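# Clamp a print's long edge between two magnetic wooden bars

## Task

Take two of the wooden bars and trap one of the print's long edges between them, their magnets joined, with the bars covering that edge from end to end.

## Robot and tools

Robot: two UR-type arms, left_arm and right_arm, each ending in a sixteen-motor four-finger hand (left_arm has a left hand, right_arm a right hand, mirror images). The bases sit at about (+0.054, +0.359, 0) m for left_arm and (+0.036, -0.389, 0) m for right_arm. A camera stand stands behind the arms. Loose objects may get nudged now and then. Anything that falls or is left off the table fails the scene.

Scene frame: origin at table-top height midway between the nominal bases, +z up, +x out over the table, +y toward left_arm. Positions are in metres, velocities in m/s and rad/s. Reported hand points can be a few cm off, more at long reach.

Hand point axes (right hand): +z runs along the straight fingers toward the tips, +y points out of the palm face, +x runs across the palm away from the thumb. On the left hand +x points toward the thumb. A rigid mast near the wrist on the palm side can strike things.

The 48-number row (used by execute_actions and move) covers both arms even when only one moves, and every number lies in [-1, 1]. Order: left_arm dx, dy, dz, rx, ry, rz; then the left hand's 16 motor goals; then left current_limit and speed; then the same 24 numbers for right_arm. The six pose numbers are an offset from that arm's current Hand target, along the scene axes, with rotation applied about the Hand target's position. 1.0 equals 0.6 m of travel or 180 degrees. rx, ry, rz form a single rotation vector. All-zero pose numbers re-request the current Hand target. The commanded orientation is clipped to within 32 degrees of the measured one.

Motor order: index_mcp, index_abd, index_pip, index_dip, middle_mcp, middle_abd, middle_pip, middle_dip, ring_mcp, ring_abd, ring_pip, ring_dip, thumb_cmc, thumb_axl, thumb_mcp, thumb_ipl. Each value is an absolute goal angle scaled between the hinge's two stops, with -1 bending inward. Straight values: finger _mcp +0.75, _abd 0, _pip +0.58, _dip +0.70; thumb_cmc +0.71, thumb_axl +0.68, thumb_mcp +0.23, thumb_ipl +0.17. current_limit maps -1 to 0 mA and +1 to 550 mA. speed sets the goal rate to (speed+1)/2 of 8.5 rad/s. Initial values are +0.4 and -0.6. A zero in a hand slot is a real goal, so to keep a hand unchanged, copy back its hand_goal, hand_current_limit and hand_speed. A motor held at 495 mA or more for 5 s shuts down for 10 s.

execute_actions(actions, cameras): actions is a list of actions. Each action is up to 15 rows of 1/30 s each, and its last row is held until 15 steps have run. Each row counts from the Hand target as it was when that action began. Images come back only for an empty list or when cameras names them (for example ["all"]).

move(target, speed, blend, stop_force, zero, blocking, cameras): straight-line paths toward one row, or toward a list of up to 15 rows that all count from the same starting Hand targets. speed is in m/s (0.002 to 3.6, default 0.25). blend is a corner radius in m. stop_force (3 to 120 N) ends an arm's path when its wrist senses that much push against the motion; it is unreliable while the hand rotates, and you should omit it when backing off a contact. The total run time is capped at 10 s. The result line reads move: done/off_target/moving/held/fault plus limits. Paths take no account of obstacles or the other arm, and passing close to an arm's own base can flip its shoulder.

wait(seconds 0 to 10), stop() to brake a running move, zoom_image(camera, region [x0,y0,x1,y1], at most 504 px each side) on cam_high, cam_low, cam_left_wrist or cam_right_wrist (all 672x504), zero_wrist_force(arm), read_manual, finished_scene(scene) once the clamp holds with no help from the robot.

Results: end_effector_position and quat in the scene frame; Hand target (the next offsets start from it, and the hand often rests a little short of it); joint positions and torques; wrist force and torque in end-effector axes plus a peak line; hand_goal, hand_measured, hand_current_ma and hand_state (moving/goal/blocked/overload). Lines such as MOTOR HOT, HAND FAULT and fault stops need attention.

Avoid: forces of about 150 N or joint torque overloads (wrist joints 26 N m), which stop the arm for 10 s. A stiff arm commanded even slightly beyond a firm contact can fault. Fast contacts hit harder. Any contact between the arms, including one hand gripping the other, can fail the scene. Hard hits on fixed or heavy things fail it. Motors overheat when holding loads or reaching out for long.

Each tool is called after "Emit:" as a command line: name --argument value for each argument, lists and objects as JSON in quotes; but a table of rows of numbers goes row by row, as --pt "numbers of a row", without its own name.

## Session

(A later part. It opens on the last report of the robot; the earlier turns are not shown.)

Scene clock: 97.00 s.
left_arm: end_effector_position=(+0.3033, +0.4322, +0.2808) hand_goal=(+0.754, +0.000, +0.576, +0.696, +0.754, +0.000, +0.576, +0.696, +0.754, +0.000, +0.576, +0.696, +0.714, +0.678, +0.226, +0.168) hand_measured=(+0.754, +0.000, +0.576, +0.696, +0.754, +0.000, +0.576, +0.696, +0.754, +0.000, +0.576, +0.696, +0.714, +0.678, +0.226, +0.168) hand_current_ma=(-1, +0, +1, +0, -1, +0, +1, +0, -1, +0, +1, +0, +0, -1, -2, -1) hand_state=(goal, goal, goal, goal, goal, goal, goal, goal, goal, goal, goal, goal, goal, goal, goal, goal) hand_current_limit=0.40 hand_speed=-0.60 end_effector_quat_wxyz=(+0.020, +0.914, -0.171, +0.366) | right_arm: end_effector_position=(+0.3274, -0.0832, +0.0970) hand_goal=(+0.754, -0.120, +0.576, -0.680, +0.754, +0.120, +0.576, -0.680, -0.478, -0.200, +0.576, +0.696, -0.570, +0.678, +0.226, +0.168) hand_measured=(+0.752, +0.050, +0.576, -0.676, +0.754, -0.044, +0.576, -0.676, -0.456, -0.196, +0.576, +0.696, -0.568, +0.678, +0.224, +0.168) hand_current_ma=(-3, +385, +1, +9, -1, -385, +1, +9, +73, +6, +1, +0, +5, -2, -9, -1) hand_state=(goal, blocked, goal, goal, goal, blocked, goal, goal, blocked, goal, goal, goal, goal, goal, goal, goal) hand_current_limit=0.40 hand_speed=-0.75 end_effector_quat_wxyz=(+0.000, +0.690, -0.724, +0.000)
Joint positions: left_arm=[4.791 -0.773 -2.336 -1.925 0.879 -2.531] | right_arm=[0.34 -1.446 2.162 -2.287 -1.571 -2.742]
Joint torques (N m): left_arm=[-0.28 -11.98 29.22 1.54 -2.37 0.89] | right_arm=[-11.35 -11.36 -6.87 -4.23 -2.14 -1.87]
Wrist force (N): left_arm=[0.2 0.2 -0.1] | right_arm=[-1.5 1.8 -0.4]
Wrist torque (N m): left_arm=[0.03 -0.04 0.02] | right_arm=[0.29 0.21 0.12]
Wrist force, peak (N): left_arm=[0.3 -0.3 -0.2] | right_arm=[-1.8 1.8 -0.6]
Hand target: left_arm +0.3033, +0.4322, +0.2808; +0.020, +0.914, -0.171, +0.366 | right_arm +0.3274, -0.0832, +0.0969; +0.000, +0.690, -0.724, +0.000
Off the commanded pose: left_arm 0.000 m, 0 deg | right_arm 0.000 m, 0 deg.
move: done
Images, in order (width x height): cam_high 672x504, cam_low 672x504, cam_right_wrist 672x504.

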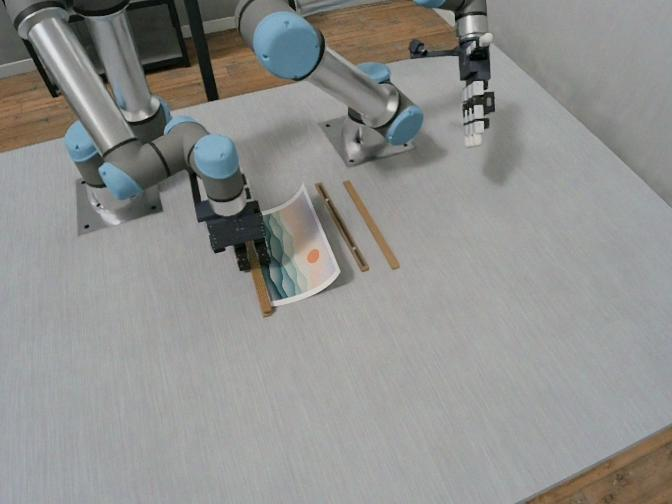

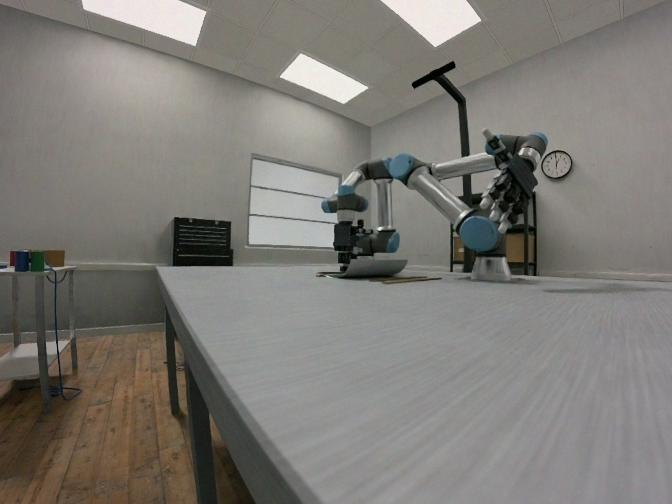

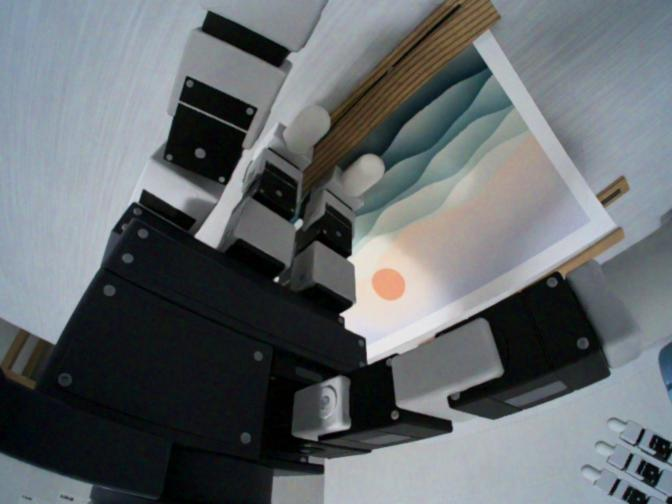

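Emit:
move --target '[0,0,0,0,0,0,0.754,0,0.576,0.696,0.754,0,0.576,0.696,0.754,0,0.576,0.696,0.714,0.678,0.226,0.168,0.4,-0.6, -0.0001,-0.00397,-0.0048,0,0,0.0039,0.754,-0.12,0.576,-0.681,0.754,0.12,0.576,-0.681,-0.479,-0.2,0.576,0.696,-0.571,0.678,0.226,0.168,0.4,-0.75]' --speed 0.015 --cameras '["cam_high","cam_low","cam_right_wrist"]'

Emit:
zoom_image --camera "cam_high" --region '[242, 260, 274, 292]'

Emit:
zoom_image --camera "cam_high" --region '[252, 288, 284, 320]'

Emit:
zoom_image --camera "cam_right_wrist" --region '[310, 60, 410, 150]'

Emit:
zoom_image --camera "cam_right_wrist" --region '[410, 0, 510, 90]'

Emit:
zoom_image --camera "cam_low" --region '[310, 250, 420, 290]'

Scene clock: 103.83 s.
left_arm: end_effector_position=(+0.3033, +0.4322, +0.2808) hand_goal=(+0.754, +0.000, +0.576, +0.696, +0.754, +0.000, +0.576, +0.696, +0.754, +0.000, +0.576, +0.696, +0.714, +0.678, +0.226, +0.168) hand_measured=(+0.754, +0.000, +0.576, +0.696, +0.754, +0.000, +0.576, +0.696, +0.754, +0.000, +0.576, +0.696, +0.714, +0.678, +0.226, +0.168) hand_current_ma=(-1, +0, +1, +0, -1, +0, +1, +0, -1, +0, +1, +0, +0, -1, -2, -1) hand_state=(goal, goal, goal, goal, goal, goal, goal, goal, goal, goal, goal, goal, goal, goal, goal, goal) hand_current_limit=0.40 hand_speed=-0.60 end_effector_quat_wxyz=(+0.020, +0.914, -0.171, +0.366) | right_arm: end_effector_position=(+0.3274, -0.0856, +0.0941) hand_goal=(+0.754, -0.120, +0.576, -0.680, +0.754, +0.120, +0.576, -0.680, -0.478, -0.200, +0.576, +0.696, -0.570, +0.678, +0.226, +0.168) hand_measured=(+0.752, +0.050, +0.576, -0.678, +0.754, -0.044, +0.576, -0.678, -0.456, -0.196, +0.576, +0.696, -0.568, +0.678, +0.224, +0.168) hand_current_ma=(-3, +385, +1, +6, -1, -385, +1, +5, +73, +6, +1, +0, +5, -2, -9, -1) hand_state=(goal, blocked, goal, goal, goal, blocked, goal, goal, blocked, goal, goal, goal, goal, goal, goal, goal) hand_current_limit=0.40 hand_speed=-0.75 end_effector_quat_wxyz=(+0.000, +0.694, -0.720, +0.000)
Joint positions: left_arm=[4.791 -0.773 -2.336 -1.925 0.879 -2.531] | right_arm=[0.337 -1.442 2.167 -2.296 -1.571 -2.757]
Joint torques (N m): left_arm=[0.79 -10.91 29.04 1.72 -2.51 1.06] | right_arm=[-11.01 -11.94 -7.22 -4.43 -2.27 -1.86]
Wrist force (N): left_arm=[0.0 0.1 0.3] | right_arm=[-1.5 1.6 0.2]
Wrist torque (N m): left_arm=[-0.01 -0.01 0.00] | right_arm=[0.24 0.23 0.11]
Wrist force, peak (N): left_arm=[-0.1 -0.4 0.2] | right_arm=[-1.7 1.8 -0.3]
Hand target: left_arm +0.3033, +0.4322, +0.2808; +0.020, +0.914, -0.171, +0.366 | right_arm +0.3274, -0.0856, +0.0941; +0.000, +0.694, -0.720, +0.000
Off the commanded pose: left_arm 0.000 m, 0 deg | right_arm 0.000 m, 0 deg.
move: done
Images, in order (width x height): cam_high 672x504, cam_low 672x504, cam_right_wrist 672x504.

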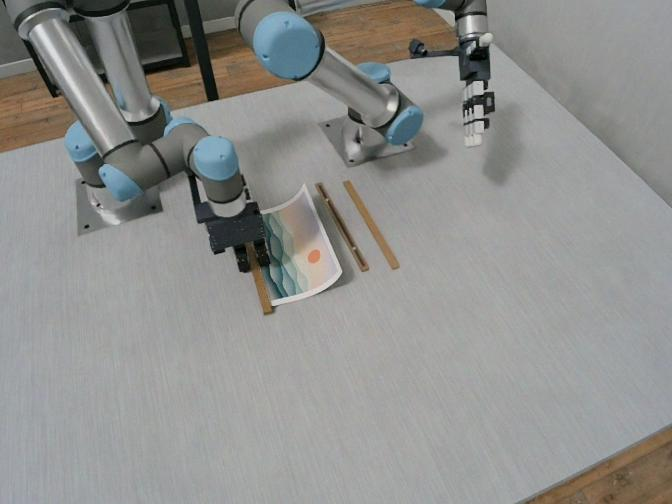

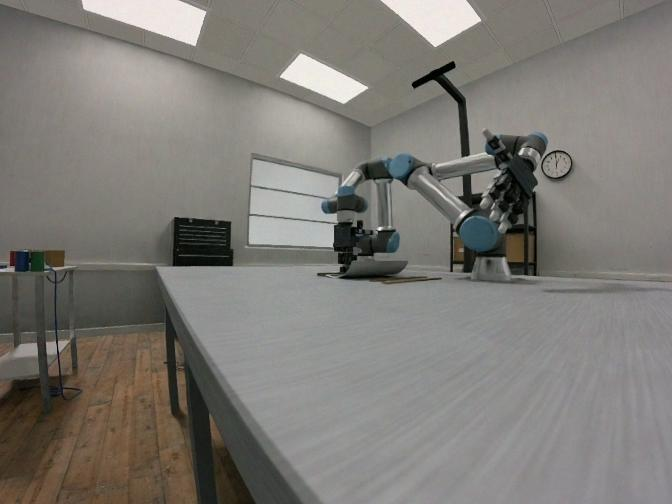

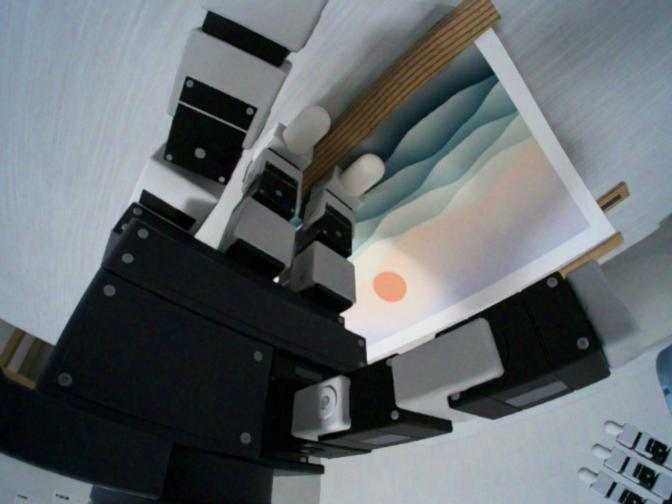

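Scaled by 15.750 from the camera's 672x504 image, which has a finer 960x720 frame.

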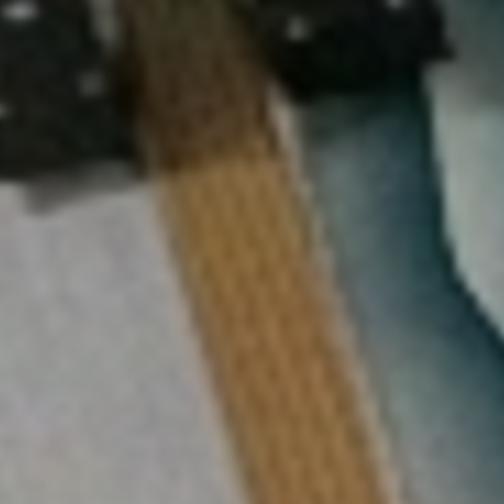

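Scaled by 15.750 from the camera's 672x504 image, which has a finer 960x720 frame.

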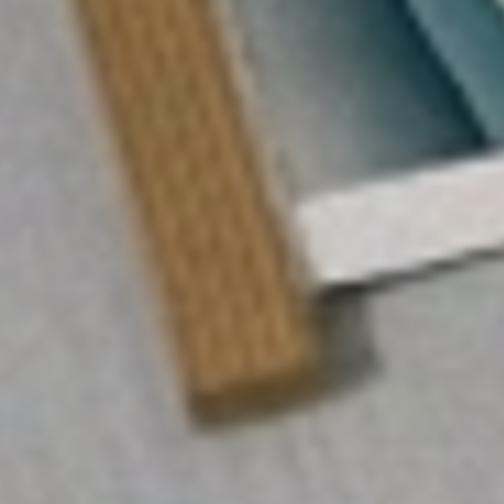

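Scaled by 5.040 from the camera's 672x504 image, which has a finer 960x720 frame.

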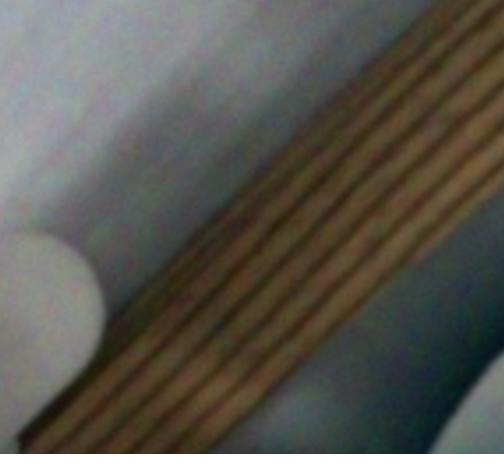

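Scaled by 5.040 from the camera's 672x504 image, which has a finer 960x720 frame.

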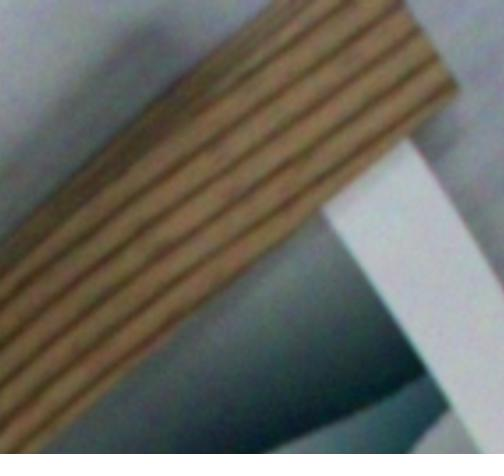

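Scaled by 4.582 from the camera's 672x504 image, which has a finer 960x720 frame.

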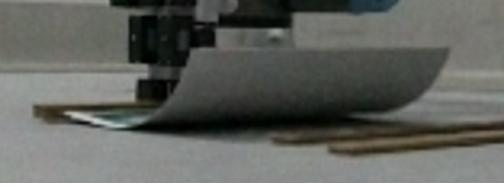

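Emit:
execute_actions --actions '[]'

Scene clock: 105.87 s.
left_arm: end_effector_position=(+0.3033, +0.4322, +0.2808) hand_goal=(+0.754, +0.000, +0.576, +0.696, +0.754, +0.000, +0.576, +0.696, +0.754, +0.000, +0.576, +0.696, +0.714, +0.678, +0.226, +0.168) hand_measured=(+0.754, +0.000, +0.576, +0.696, +0.754, +0.000, +0.576, +0.696, +0.754, +0.000, +0.576, +0.696, +0.714, +0.678, +0.226, +0.168) hand_current_ma=(-1, +0, +1, +0, -1, +0, +1, +0, -1, +0, +1, +0, +0, -1, -2, -1) hand_state=(goal, goal, goal, goal, goal, goal, goal, goal, goal, goal, goal, goal, goal, goal, goal, goal) hand_current_limit=0.40 hand_speed=-0.60 end_effector_quat_wxyz=(+0.020, +0.914, -0.171, +0.366) | right_arm: end_effector_position=(+0.3274, -0.0856, +0.0941) hand_goal=(+0.754, -0.120, +0.576, -0.680, +0.754, +0.120, +0.576, -0.680, -0.478, -0.200, +0.576, +0.696, -0.570, +0.678, +0.226, +0.168) hand_measured=(+0.752, +0.050, +0.576, -0.678, +0.754, -0.044, +0.576, -0.678, -0.456, -0.196, +0.576, +0.696, -0.568, +0.678, +0.224, +0.168) hand_current_ma=(-3, +385, +1, +6, -1, -385, +1, +5, +73, +6, +1, +0, +5, -2, -9, -1) hand_state=(goal, blocked, goal, goal, goal, blocked, goal, goal, blocked, goal, goal, goal, goal, goal, goal, goal) hand_current_limit=0.40 hand_speed=-0.75 end_effector_quat_wxyz=(+0.000, +0.694, -0.720, +0.000)
Joint positions: left_arm=[4.791 -0.773 -2.336 -1.925 0.879 -2.531] | right_arm=[0.337 -1.442 2.168 -2.296 -1.571 -2.757]
Joint velocities: within noise
Joint torques (N m): left_arm=[0.23 -12.74 28.72 1.62 -2.35 0.93] | right_arm=[-10.3 -12.13 -7 -4.4 -2.38 -1.76]
Wrist force (N): left_arm=[0.0 0.2 0.0] | right_arm=[-1.6 1.7 0.1]
Wrist torque (N m): left_arm=[0.02 0.00 0.00] | right_arm=[0.25 0.25 0.10]
Wrist force, peak (N): left_arm=[-0.3 -0.1 0.4] | right_arm=[-1.7 1.7 0.1]
Hand target: left_arm +0.3033, +0.4322, +0.2808; +0.020, +0.914, -0.171, +0.366 | right_arm +0.3274, -0.0856, +0.0941; +0.000, +0.694, -0.720, +0.000
Off the commanded pose: left_arm 0.000 m, 0 deg | right_arm 0.000 m, 0 deg.

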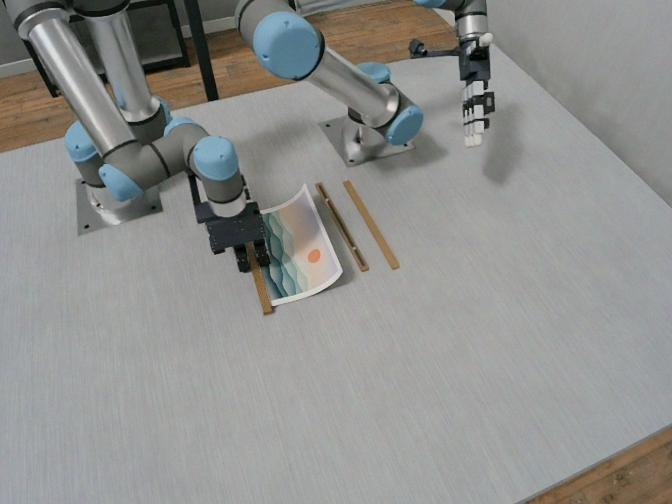

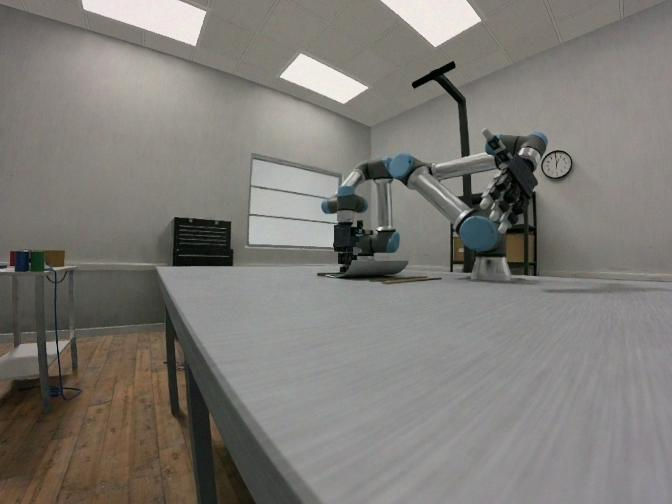

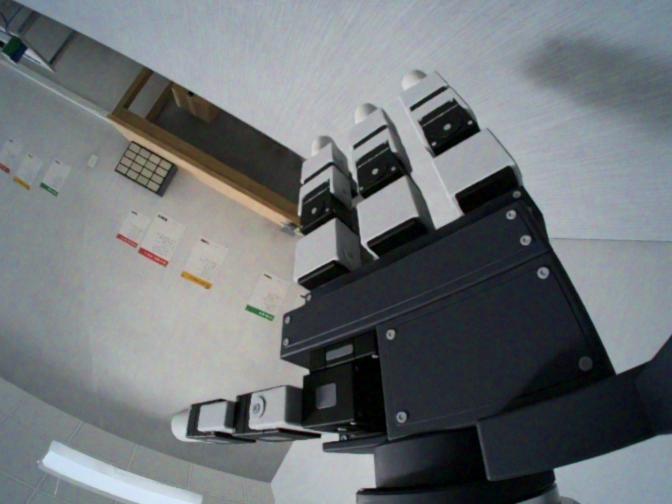

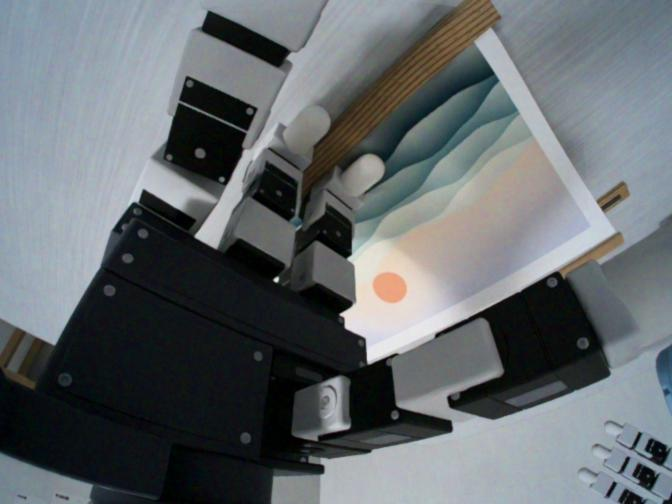

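Emit:
move --target '[0,0,0,0,0,0,0.754,0,0.576,0.696,0.754,0,0.576,0.696,0.754,0,0.576,0.696,0.714,0.678,0.226,0.168,0.4,-0.6,0,-0.0005,-0.0077,0,0,0,0.754,-0.12,0.576,-0.681,0.754,0.12,0.576,-0.681,-0.479,-0.2,0.576,0.696,-0.571,0.678,0.226,0.168,0.4,-0.75]' --speed 0.006 --stop_force 4 --cameras '["cam_high","cam_right_wrist"]'

Emit:
zoom_image --camera "cam_high" --region '[252, 288, 284, 320]'

Emit:
zoom_image --camera "cam_high" --region '[232, 236, 272, 276]'

Emit:
zoom_image --camera "cam_right_wrist" --region '[410, 0, 510, 90]'

Scene clock: 108.20 s.
left_arm: end_effector_position=(+0.3033, +0.4322, +0.2808) hand_goal=(+0.754, +0.000, +0.576, +0.696, +0.754, +0.000, +0.576, +0.696, +0.754, +0.000, +0.576, +0.696, +0.714, +0.678, +0.226, +0.168) hand_measured=(+0.754, +0.000, +0.576, +0.696, +0.754, +0.000, +0.576, +0.696, +0.754, +0.000, +0.576, +0.696, +0.714, +0.678, +0.226, +0.168) hand_current_ma=(-1, +0, +1, +0, -1, +0, +1, +0, -1, +0, +1, +0, +0, -1, -2, -1) hand_state=(goal, goal, goal, goal, goal, goal, goal, goal, goal, goal, goal, goal, goal, goal, goal, goal) hand_current_limit=0.40 hand_speed=-0.60 end_effector_quat_wxyz=(+0.020, +0.914, -0.171, +0.366) | right_arm: end_effector_position=(+0.3274, -0.0858, +0.0913) hand_goal=(+0.754, -0.120, +0.576, -0.680, +0.754, +0.120, +0.576, -0.680, -0.478, -0.200, +0.576, +0.696, -0.570, +0.678, +0.226, +0.168) hand_measured=(+0.754, +0.050, +0.576, -0.680, +0.754, -0.044, +0.576, -0.678, -0.456, -0.196, +0.576, +0.696, -0.568, +0.678, +0.224, +0.168) hand_current_ma=(-2, +385, +1, +2, +0, -385, +1, +5, +73, +6, +1, +0, +5, -2, -9, -1) hand_state=(goal, blocked, goal, goal, goal, blocked, goal, goal, blocked, goal, goal, goal, goal, goal, goal, goal) hand_current_limit=0.40 hand_speed=-0.75 end_effector_quat_wxyz=(+0.000, +0.694, -0.720, +0.000)
Joint positions: left_arm=[4.791 -0.773 -2.336 -1.925 0.879 -2.531] | right_arm=[0.337 -1.437 2.171 -2.305 -1.571 -2.758]
Joint torques (N m): left_arm=[0.73 -11.92 29.51 1.84 -2.49 0.88] | right_arm=[-0.11 -33.38 -29.8 -0.59 -2.55 0.39]
Wrist force (N): left_arm=[-0.2 0.1 0.1] | right_arm=[-1.6 1.8 -0.9]
Wrist torque (N m): left_arm=[0.00 0.02 -0.02] | right_arm=[0.30 0.21 0.11]
Wrist force, peak (N): left_arm=[-0.1 0.2 0.4] | right_arm=[-0.8 1.3 -4.4]
Hand target: left_arm +0.3033, +0.4322, +0.2808; +0.020, +0.914, -0.171, +0.366 | right_arm +0.3274, -0.0858, +0.0913; +0.000, +0.694, -0.720, +0.000 (not the last commanded pose)
Off the commanded pose: left_arm 0.000 m, 0 deg | right_arm 0.002 m, 0 deg.
move: contact (right_arm)
Images, in order (width x height): cam_high 672x504, cam_right_wrist 672x504.

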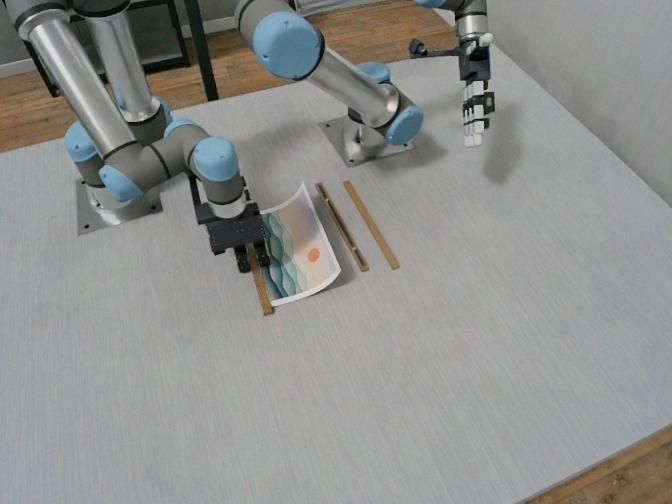

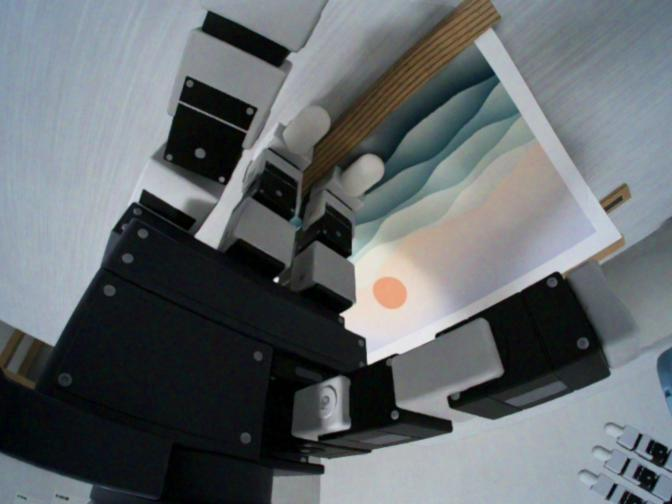

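Scaled by 15.750 from the camera's 672x504 image, which has a finer 960x720 frame.

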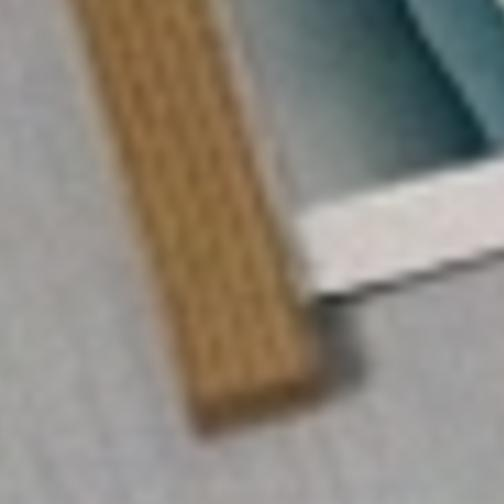

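Scaled by 12.600 from the camera's 672x504 image, which has a finer 960x720 frame.

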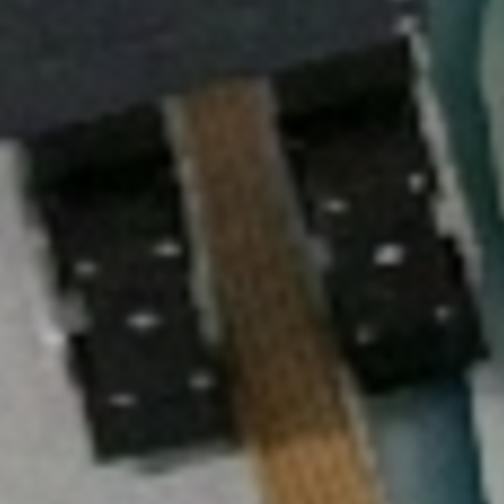

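Scaled by 5.040 from the camera's 672x504 image, which has a finer 960x720 frame.

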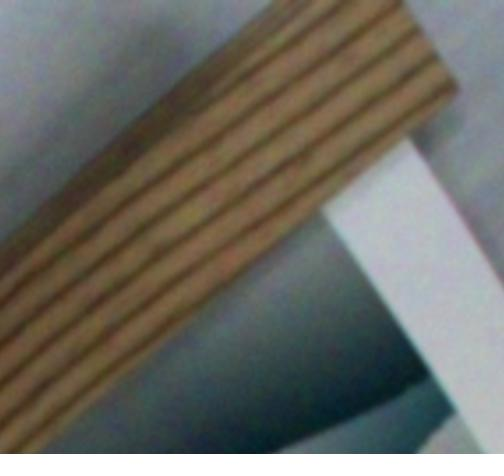

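Emit:
move --target '[0,0,0,0,0,0,0.754,0,0.576,0.696,0.754,0,0.576,0.696,0.754,0,0.576,0.696,0.714,0.678,0.226,0.168,0.4,-0.6,0,0,0,0,0,0,0.754,0.15,0.576,-0.681,0.754,-0.15,0.576,-0.681,-0.479,-0.2,0.576,0.696,-0.571,0.678,0.226,0.168,0.4,-0.9]' --speed 0.02 --cameras '["cam_high","cam_right_wrist"]'

Emit:
zoom_image --camera "cam_high" --region '[252, 288, 284, 320]'

Emit:
zoom_image --camera "cam_high" --region '[232, 236, 272, 276]'

Emit:
zoom_image --camera "cam_right_wrist" --region '[410, 0, 510, 90]'

Scene clock: 109.63 s.
left_arm: end_effector_position=(+0.3033, +0.4322, +0.2808) hand_goal=(+0.754, +0.000, +0.576, +0.696, +0.754, +0.000, +0.576, +0.696, +0.754, +0.000, +0.576, +0.696, +0.714, +0.678, +0.226, +0.168) hand_measured=(+0.754, +0.000, +0.576, +0.696, +0.754, +0.000, +0.576, +0.696, +0.754, +0.000, +0.576, +0.696, +0.714, +0.678, +0.226, +0.168) hand_current_ma=(-1, +0, +1, +0, -1, +0, +1, +0, -1, +0, +1, +0, +0, -1, -2, -1) hand_state=(goal, goal, goal, goal, goal, goal, goal, goal, goal, goal, goal, goal, goal, goal, goal, goal) hand_current_limit=0.40 hand_speed=-0.60 end_effector_quat_wxyz=(+0.020, +0.914, -0.171, +0.366) | right_arm: end_effector_position=(+0.3274, -0.0858, +0.0913) hand_goal=(+0.754, +0.150, +0.576, -0.680, +0.754, -0.150, +0.576, -0.680, -0.478, -0.200, +0.576, +0.696, -0.570, +0.678, +0.226, +0.168) hand_measured=(+0.754, +0.146, +0.576, -0.680, +0.754, -0.146, +0.576, -0.678, -0.456, -0.196, +0.576, +0.696, -0.568, +0.678, +0.224, +0.168) hand_current_ma=(-2, -10, +1, +2, +0, +9, +1, +5, +73, +6, +1, +0, +5, -2, -9, -1) hand_state=(goal, goal, goal, goal, goal, goal, goal, goal, blocked, goal, goal, goal, goal, goal, goal, goal) hand_current_limit=0.40 hand_speed=-0.90 end_effector_quat_wxyz=(+0.000, +0.694, -0.720, +0.000)
Joint positions: left_arm=[4.791 -0.773 -2.336 -1.925 0.879 -2.531] | right_arm=[0.337 -1.437 2.171 -2.305 -1.571 -2.758]
Joint torques (N m): left_arm=[-1.16 -12.78 27.71 1.5 -2.62 0.95] | right_arm=[9.11 -33.31 -29.78 -2.24 -2.44 1.48]
Wrist force (N): left_arm=[0.1 0.2 -0.1] | right_arm=[-1.7 1.6 -0.7]
Wrist torque (N m): left_arm=[0.04 -0.02 0.00] | right_arm=[0.30 0.23 0.10]
Wrist force, peak (N): left_arm=[-0.1 -0.2 0.4] | right_arm=[-1.8 2.0 -0.8]
Hand target: left_arm +0.3033, +0.4322, +0.2808; +0.020, +0.914, -0.171, +0.366 | right_arm +0.3274, -0.0858, +0.0913; +0.000, +0.694, -0.720, +0.000
Off the commanded pose: left_arm 0.000 m, 0 deg | right_arm 0.000 m, 0 deg.
move: done
Images, in order (width x height): cam_high 672x504, cam_right_wrist 672x504.

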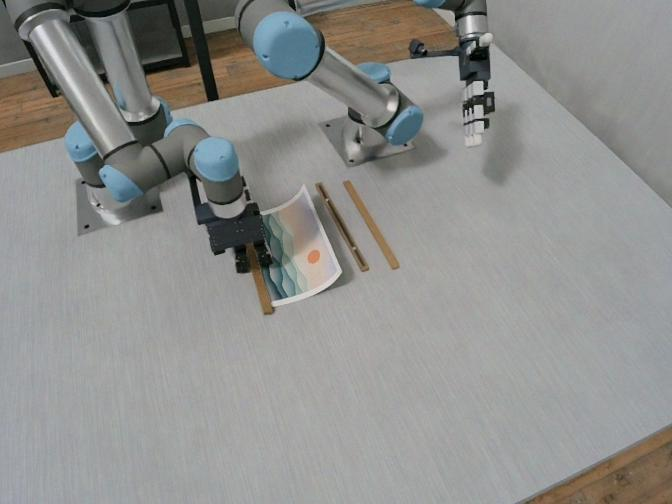

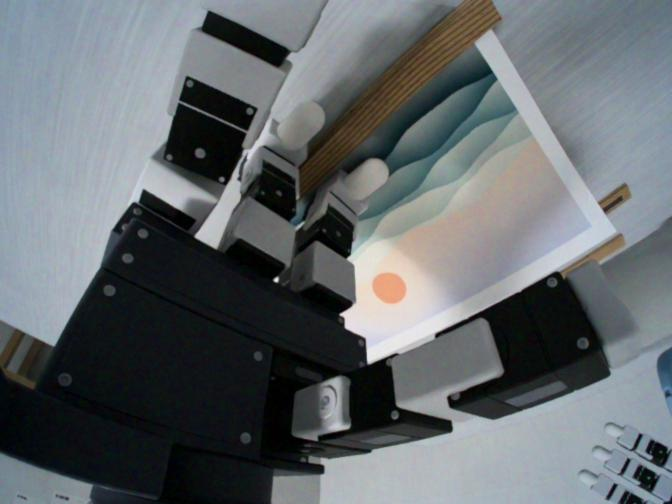

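Scaled by 15.750 from the camera's 672x504 image, which has a finer 960x720 frame.

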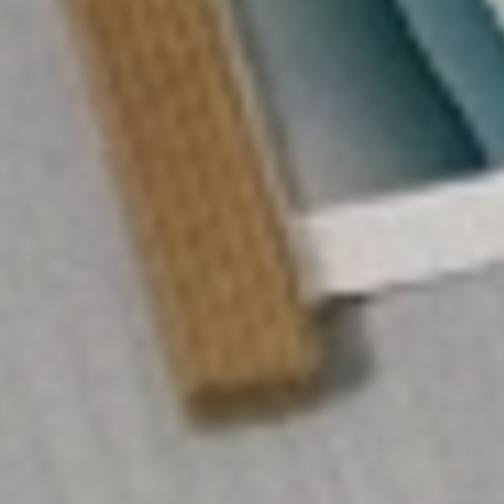

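Scaled by 12.600 from the camera's 672x504 image, which has a finer 960x720 frame.

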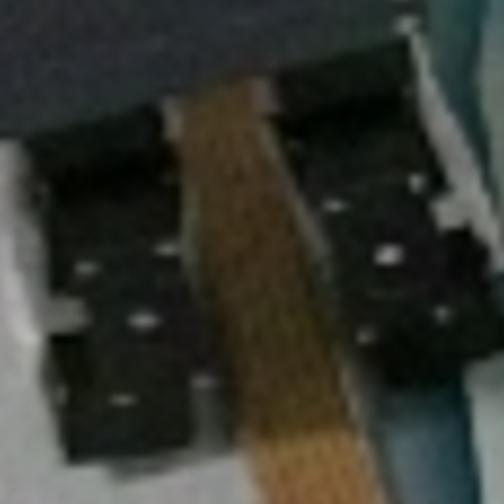

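Scaled by 5.040 from the camera's 672x504 image, which has a finer 960x720 frame.

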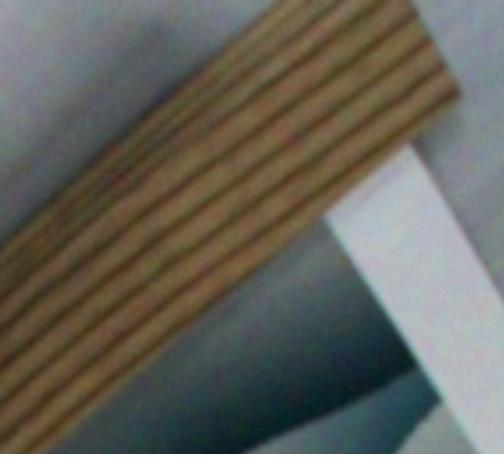

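Emit:
move --target '[0,0,0,0,0,0,0.754,0,0.576,0.696,0.754,0,0.576,0.696,0.754,0,0.576,0.696,0.714,0.678,0.226,0.168,0.4,-0.6,0,0,0.025,0,0,0,0.754,0.15,0.576,-0.681,0.754,-0.15,0.576,-0.681,-0.479,-0.2,0.576,0.696,-0.571,0.678,0.226,0.168,0.4,-0.9]' --speed 0.02 --cameras '["cam_high","cam_right_wrist"]'

Emit:
zoom_image --camera "cam_high" --region '[252, 288, 284, 320]'

Emit:
zoom_image --camera "cam_high" --region '[232, 236, 272, 276]'

Emit:
zoom_image --camera "cam_right_wrist" --region '[280, 0, 510, 200]'

Scene clock: 111.83 s.
left_arm: end_effector_position=(+0.3033, +0.4322, +0.2808) hand_goal=(+0.754, +0.000, +0.576, +0.696, +0.754, +0.000, +0.576, +0.696, +0.754, +0.000, +0.576, +0.696, +0.714, +0.678, +0.226, +0.168) hand_measured=(+0.754, +0.000, +0.576, +0.696, +0.754, +0.000, +0.576, +0.696, +0.754, +0.000, +0.576, +0.696, +0.714, +0.678, +0.226, +0.168) hand_current_ma=(-1, +0, +1, +0, -1, +0, +1, +0, -1, +0, +1, +0, +0, -1, -2, -1) hand_state=(goal, goal, goal, goal, goal, goal, goal, goal, goal, goal, goal, goal, goal, goal, goal, goal) hand_current_limit=0.40 hand_speed=-0.60 end_effector_quat_wxyz=(+0.020, +0.914, -0.171, +0.366) | right_arm: end_effector_position=(+0.3274, -0.0858, +0.1062) hand_goal=(+0.754, +0.150, +0.576, -0.680, +0.754, -0.150, +0.576, -0.680, -0.478, -0.200, +0.576, +0.696, -0.570, +0.678, +0.226, +0.168) hand_measured=(+0.754, +0.146, +0.576, -0.680, +0.754, -0.146, +0.576, -0.678, -0.456, -0.196, +0.576, +0.696, -0.568, +0.678, +0.224, +0.168) hand_current_ma=(-2, -10, +1, +2, +0, +9, +1, +5, +73, +6, +1, +0, +5, -2, -9, -1) hand_state=(goal, goal, goal, goal, goal, goal, goal, goal, blocked, goal, goal, goal, goal, goal, goal, goal) hand_current_limit=0.40 hand_speed=-0.90 end_effector_quat_wxyz=(+0.000, +0.694, -0.720, +0.000)
Joint positions: left_arm=[4.791 -0.773 -2.336 -1.925 0.879 -2.531] | right_arm=[0.337 -1.464 2.153 -2.259 -1.571 -2.758]
Joint torques (N m): left_arm=[0.09 -11.6 29.57 1.78 -2.3 1.05] | right_arm=[8.35 -33.26 -30.28 -0.33 -1.83 1.39]
Wrist force (N): left_arm=[0.1 -0.1 0.2] | right_arm=[-1.6 1.6 -0.7]
Wrist torque (N m): left_arm=[-0.03 -0.02 0.01] | right_arm=[0.31 0.21 0.11]
Wrist force, peak (N): left_arm=[-0.1 -0.5 0.0] | right_arm=[-1.7 1.8 -0.7]
Hand target: left_arm +0.3033, +0.4322, +0.2808; +0.020, +0.914, -0.171, +0.366 | right_arm +0.3274, -0.0858, +0.1063; +0.000, +0.694, -0.720, +0.000
Off the commanded pose: left_arm 0.000 m, 0 deg | right_arm 0.000 m, 0 deg.
move: done
Images, in order (width x height): cam_high 672x504, cam_right_wrist 672x504.

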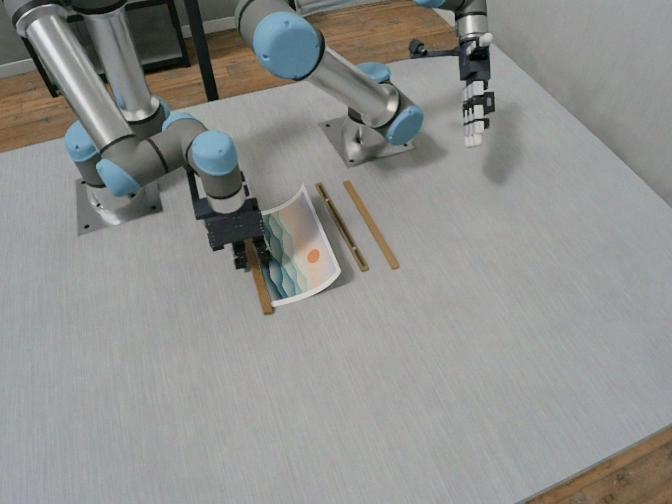

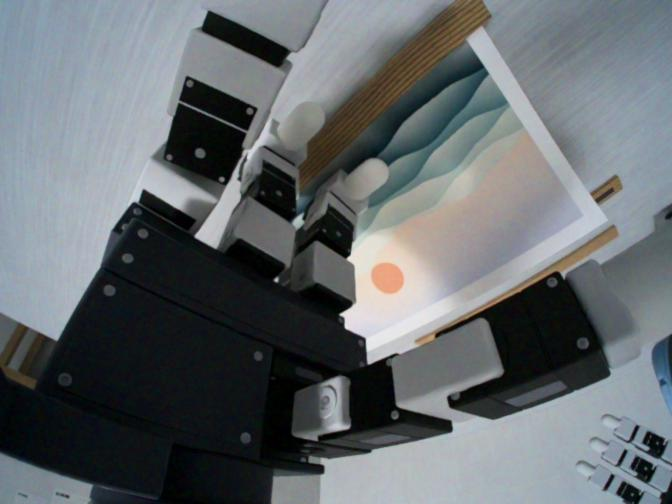

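Scaled by 15.750 from the camera's 672x504 image, which has a finer 960x720 frame.

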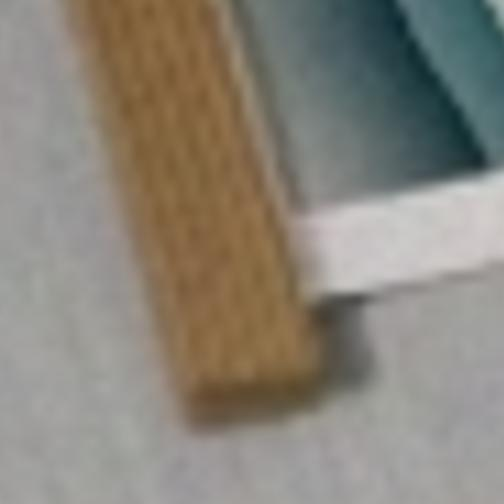

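Scaled by 12.600 from the camera's 672x504 image, which has a finer 960x720 frame.

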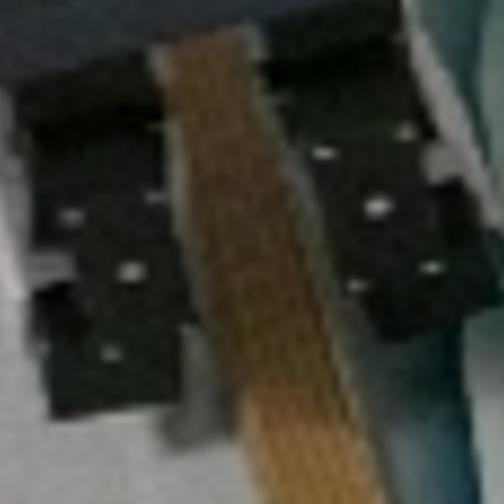

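Scaled by 2.191 from the camera's 672x504 image, which has a finer 960x720 frame.

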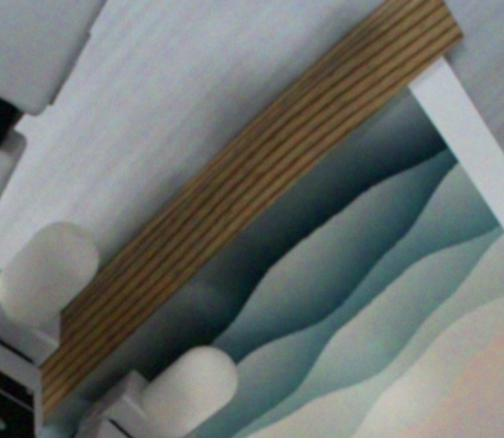

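Bar stays down. Lift and retreat.

Emit:
move --pt "0 0 0 0 0 0 0.754 0 0.576 0.696 0.754 0 0.576 0.696 0.754 0 0.576 0.696 0.714 0.678 0.226 0.168 0.4 -0.6 0 0 0.15 0 0 0 0.754 0.15 0.576 -0.681 0.754 -0.15 0.576 -0.681 -0.479 -0.2 0.576 0.696 -0.571 0.678 0.226 0.168 0.4 -0.9" --pt "0 0 0 0 0 0 0.754 0 0.576 0.696 0.754 0 0.576 0.696 0.754 0 0.576 0.696 0.714 0.678 0.226 0.168 0.4 -0.6 0 -0.3 0.25 0 0 0 0.754 0.15 0.576 -0.681 0.754 -0.15 0.576 -0.681 -0.479 -0.2 0.576 0.696 -0.571 0.678 0.226 0.168 0.4 -0.9" --speed '[0.06, 0.12]' --blend '[0.01, 0]' --cameras '["cam_high","cam_low","cam_right_wrist"]'

Emit:
zoom_image --camera "cam_high" --region '[252, 288, 284, 320]'

Emit:
zoom_image --camera "cam_high" --region '[228, 196, 276, 244]'

Emit:
zoom_image --camera "cam_high" --region '[238, 234, 278, 274]'

Emit:
zoom_image --camera "cam_low" --region '[310, 250, 450, 300]'

Scene clock: 116.47 s.
left_arm: end_effector_position=(+0.3033, +0.4322, +0.2808) hand_goal=(+0.754, +0.000, +0.576, +0.696, +0.754, +0.000, +0.576, +0.696, +0.754, +0.000, +0.576, +0.696, +0.714, +0.678, +0.226, +0.168) hand_measured=(+0.754, +0.000, +0.576, +0.696, +0.754, +0.000, +0.576, +0.696, +0.754, +0.000, +0.576, +0.696, +0.714, +0.678, +0.226, +0.168) hand_current_ma=(-1, +0, +1, +0, -1, +0, +1, +0, -1, +0, +1, +0, +0, -1, -2, -1) hand_state=(goal, goal, goal, goal, goal, goal, goal, goal, goal, goal, goal, goal, goal, goal, goal, goal) hand_current_limit=0.40 hand_speed=-0.60 end_effector_quat_wxyz=(+0.020, +0.914, -0.171, +0.366) | right_arm: end_effector_position=(+0.3274, -0.2657, +0.2562) hand_goal=(+0.754, +0.150, +0.576, -0.680, +0.754, -0.150, +0.576, -0.680, -0.478, -0.200, +0.576, +0.696, -0.570, +0.678, +0.226, +0.168) hand_measured=(+0.754, +0.146, +0.576, -0.680, +0.754, -0.146, +0.576, -0.678, -0.456, -0.196, +0.576, +0.696, -0.568, +0.678, +0.224, +0.168) hand_current_ma=(-2, -9, +1, +2, +0, +8, +1, +5, +73, +6, +1, +0, +5, -2, -9, -1) hand_state=(goal, goal, goal, goal, goal, goal, goal, goal, blocked, goal, goal, goal, goal, goal, goal, goal) hand_current_limit=0.40 hand_speed=-0.90 end_effector_quat_wxyz=(+0.000, +0.694, -0.720, +0.000)
Joint positions: left_arm=[4.791 -0.773 -2.336 -1.925 0.879 -2.531] | right_arm=[-0.106 -1.853 2.071 -1.788 -1.571 -3.201]
Joint torques (N m): left_arm=[-1.09 -11.55 28.64 2.04 -2.26 0.84] | right_arm=[-9.57 -22.15 -34.19 -0.26 2.39 -1.77]
Wrist force (N): left_arm=[0.0 -0.3 0.0] | right_arm=[-1.7 1.3 -0.6]
Wrist torque (N m): left_arm=[-0.03 0.00 0.00] | right_arm=[0.27 0.23 0.06]
Wrist force, peak (N): left_arm=[-0.3 0.1 0.4] | right_arm=[-2.2 1.8 -0.5]
Hand target: left_arm +0.3033, +0.4322, +0.2808; +0.020, +0.914, -0.171, +0.366 | right_arm +0.3274, -0.2658, +0.2563; +0.000, +0.694, -0.720, +0.000
Off the commanded pose: left_arm 0.000 m, 0 deg | right_arm 0.000 m, 0 deg.
move: done
Images, in order (width x height): cam_high 672x504, cam_low 672x504, cam_right_wrist 672x504.

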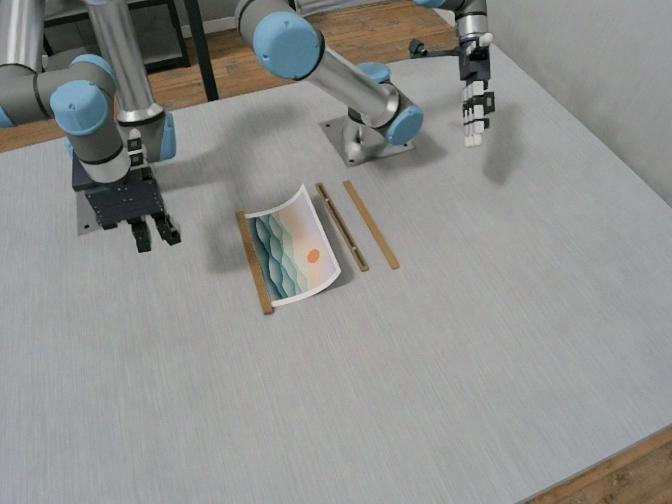

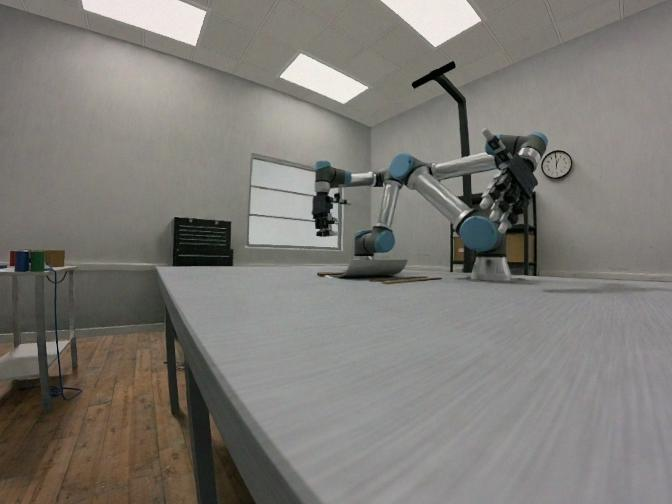

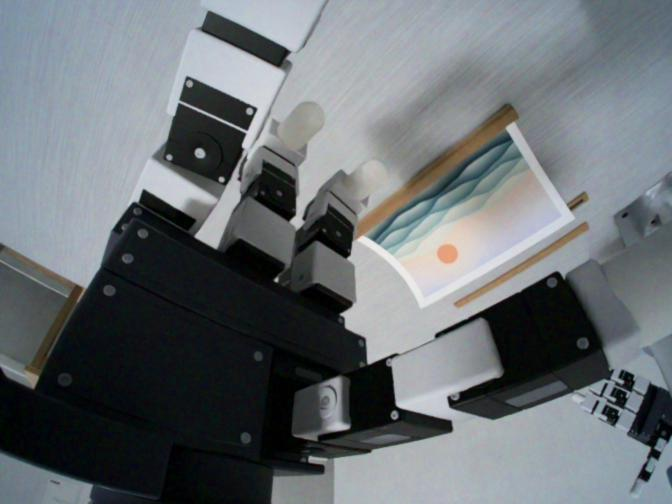

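Scaled by 15.750 from the camera's 672x504 image, which has a finer 960x720 frame.

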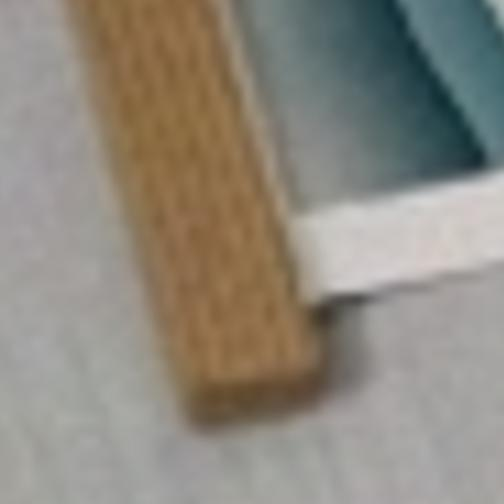

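Scaled by 10.500 from the camera's 672x504 image, which has a finer 960x720 frame.

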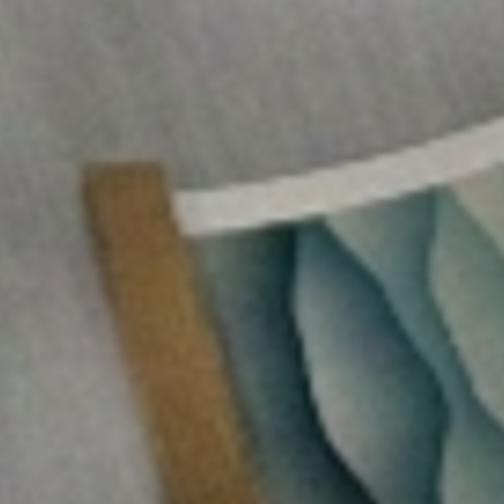

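Scaled by 12.600 from the camera's 672x504 image, which has a finer 960x720 frame.

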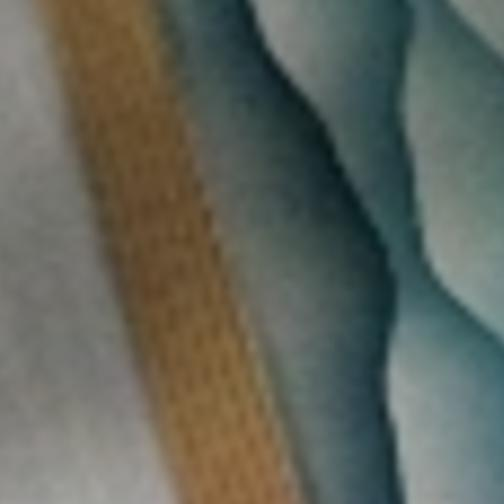

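Scaled by 3.600 from the camera's 672x504 image, which has a finer 960x720 frame.

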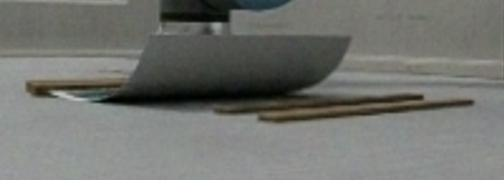

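Emit:
zoom_image --camera "cam_high" --region '[230, 204, 254, 228]'

Emit:
zoom_image --camera "cam_high" --region '[258, 298, 280, 320]'

Emit:
zoom_image --camera "cam_low" --region '[312, 262, 362, 286]'

Emit:
zoom_image --camera "cam_right_wrist" --region '[470, 90, 540, 160]'

Emit:
zoom_image --camera "cam_right_wrist" --region '[340, 180, 430, 270]'

Scaled by 21.000 from the camera's 672x504 image, which has a finer 960x720 frame.

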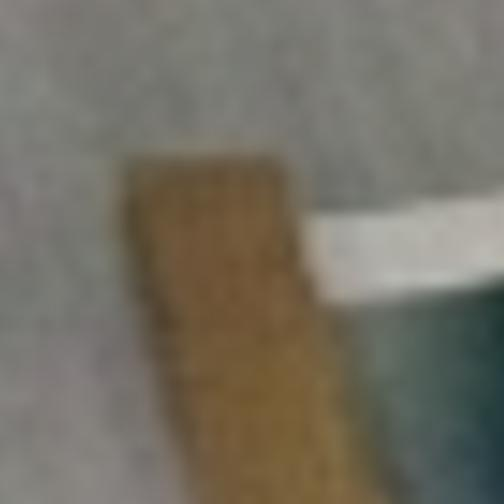

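Scaled by 22.909 from the camera's 672x504 image, which has a finer 960x720 frame.

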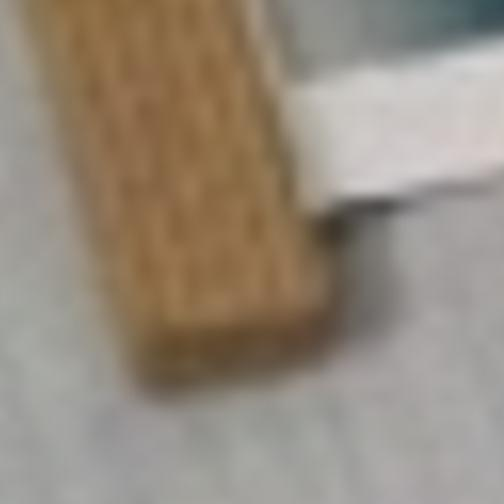

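Scaled by 10.080 from the camera's 672x504 image, which has a finer 960x720 frame.

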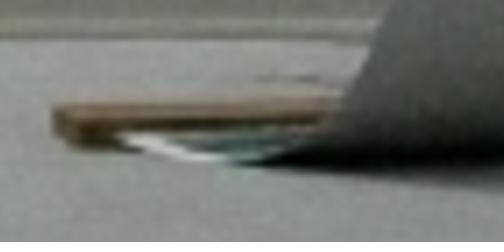

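Scaled by 7.200 from the camera's 672x504 image, which has a finer 960x720 frame.

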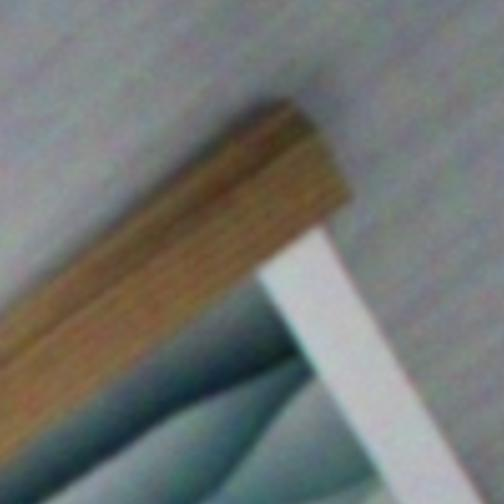

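Scaled by 5.600 from the camera's 672x504 image, which has a finer 960x720 frame.

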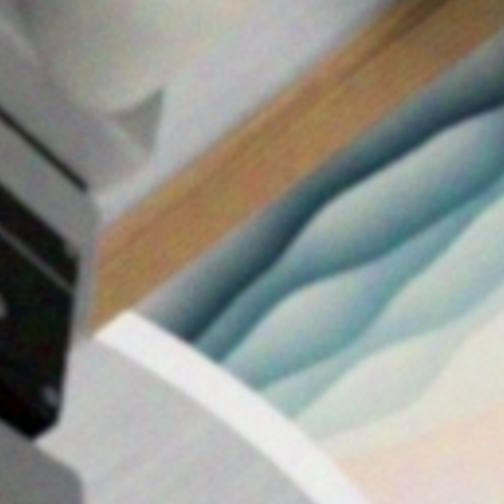

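Emit:
finished_scene --scene 2

The scene is finished: the task was done.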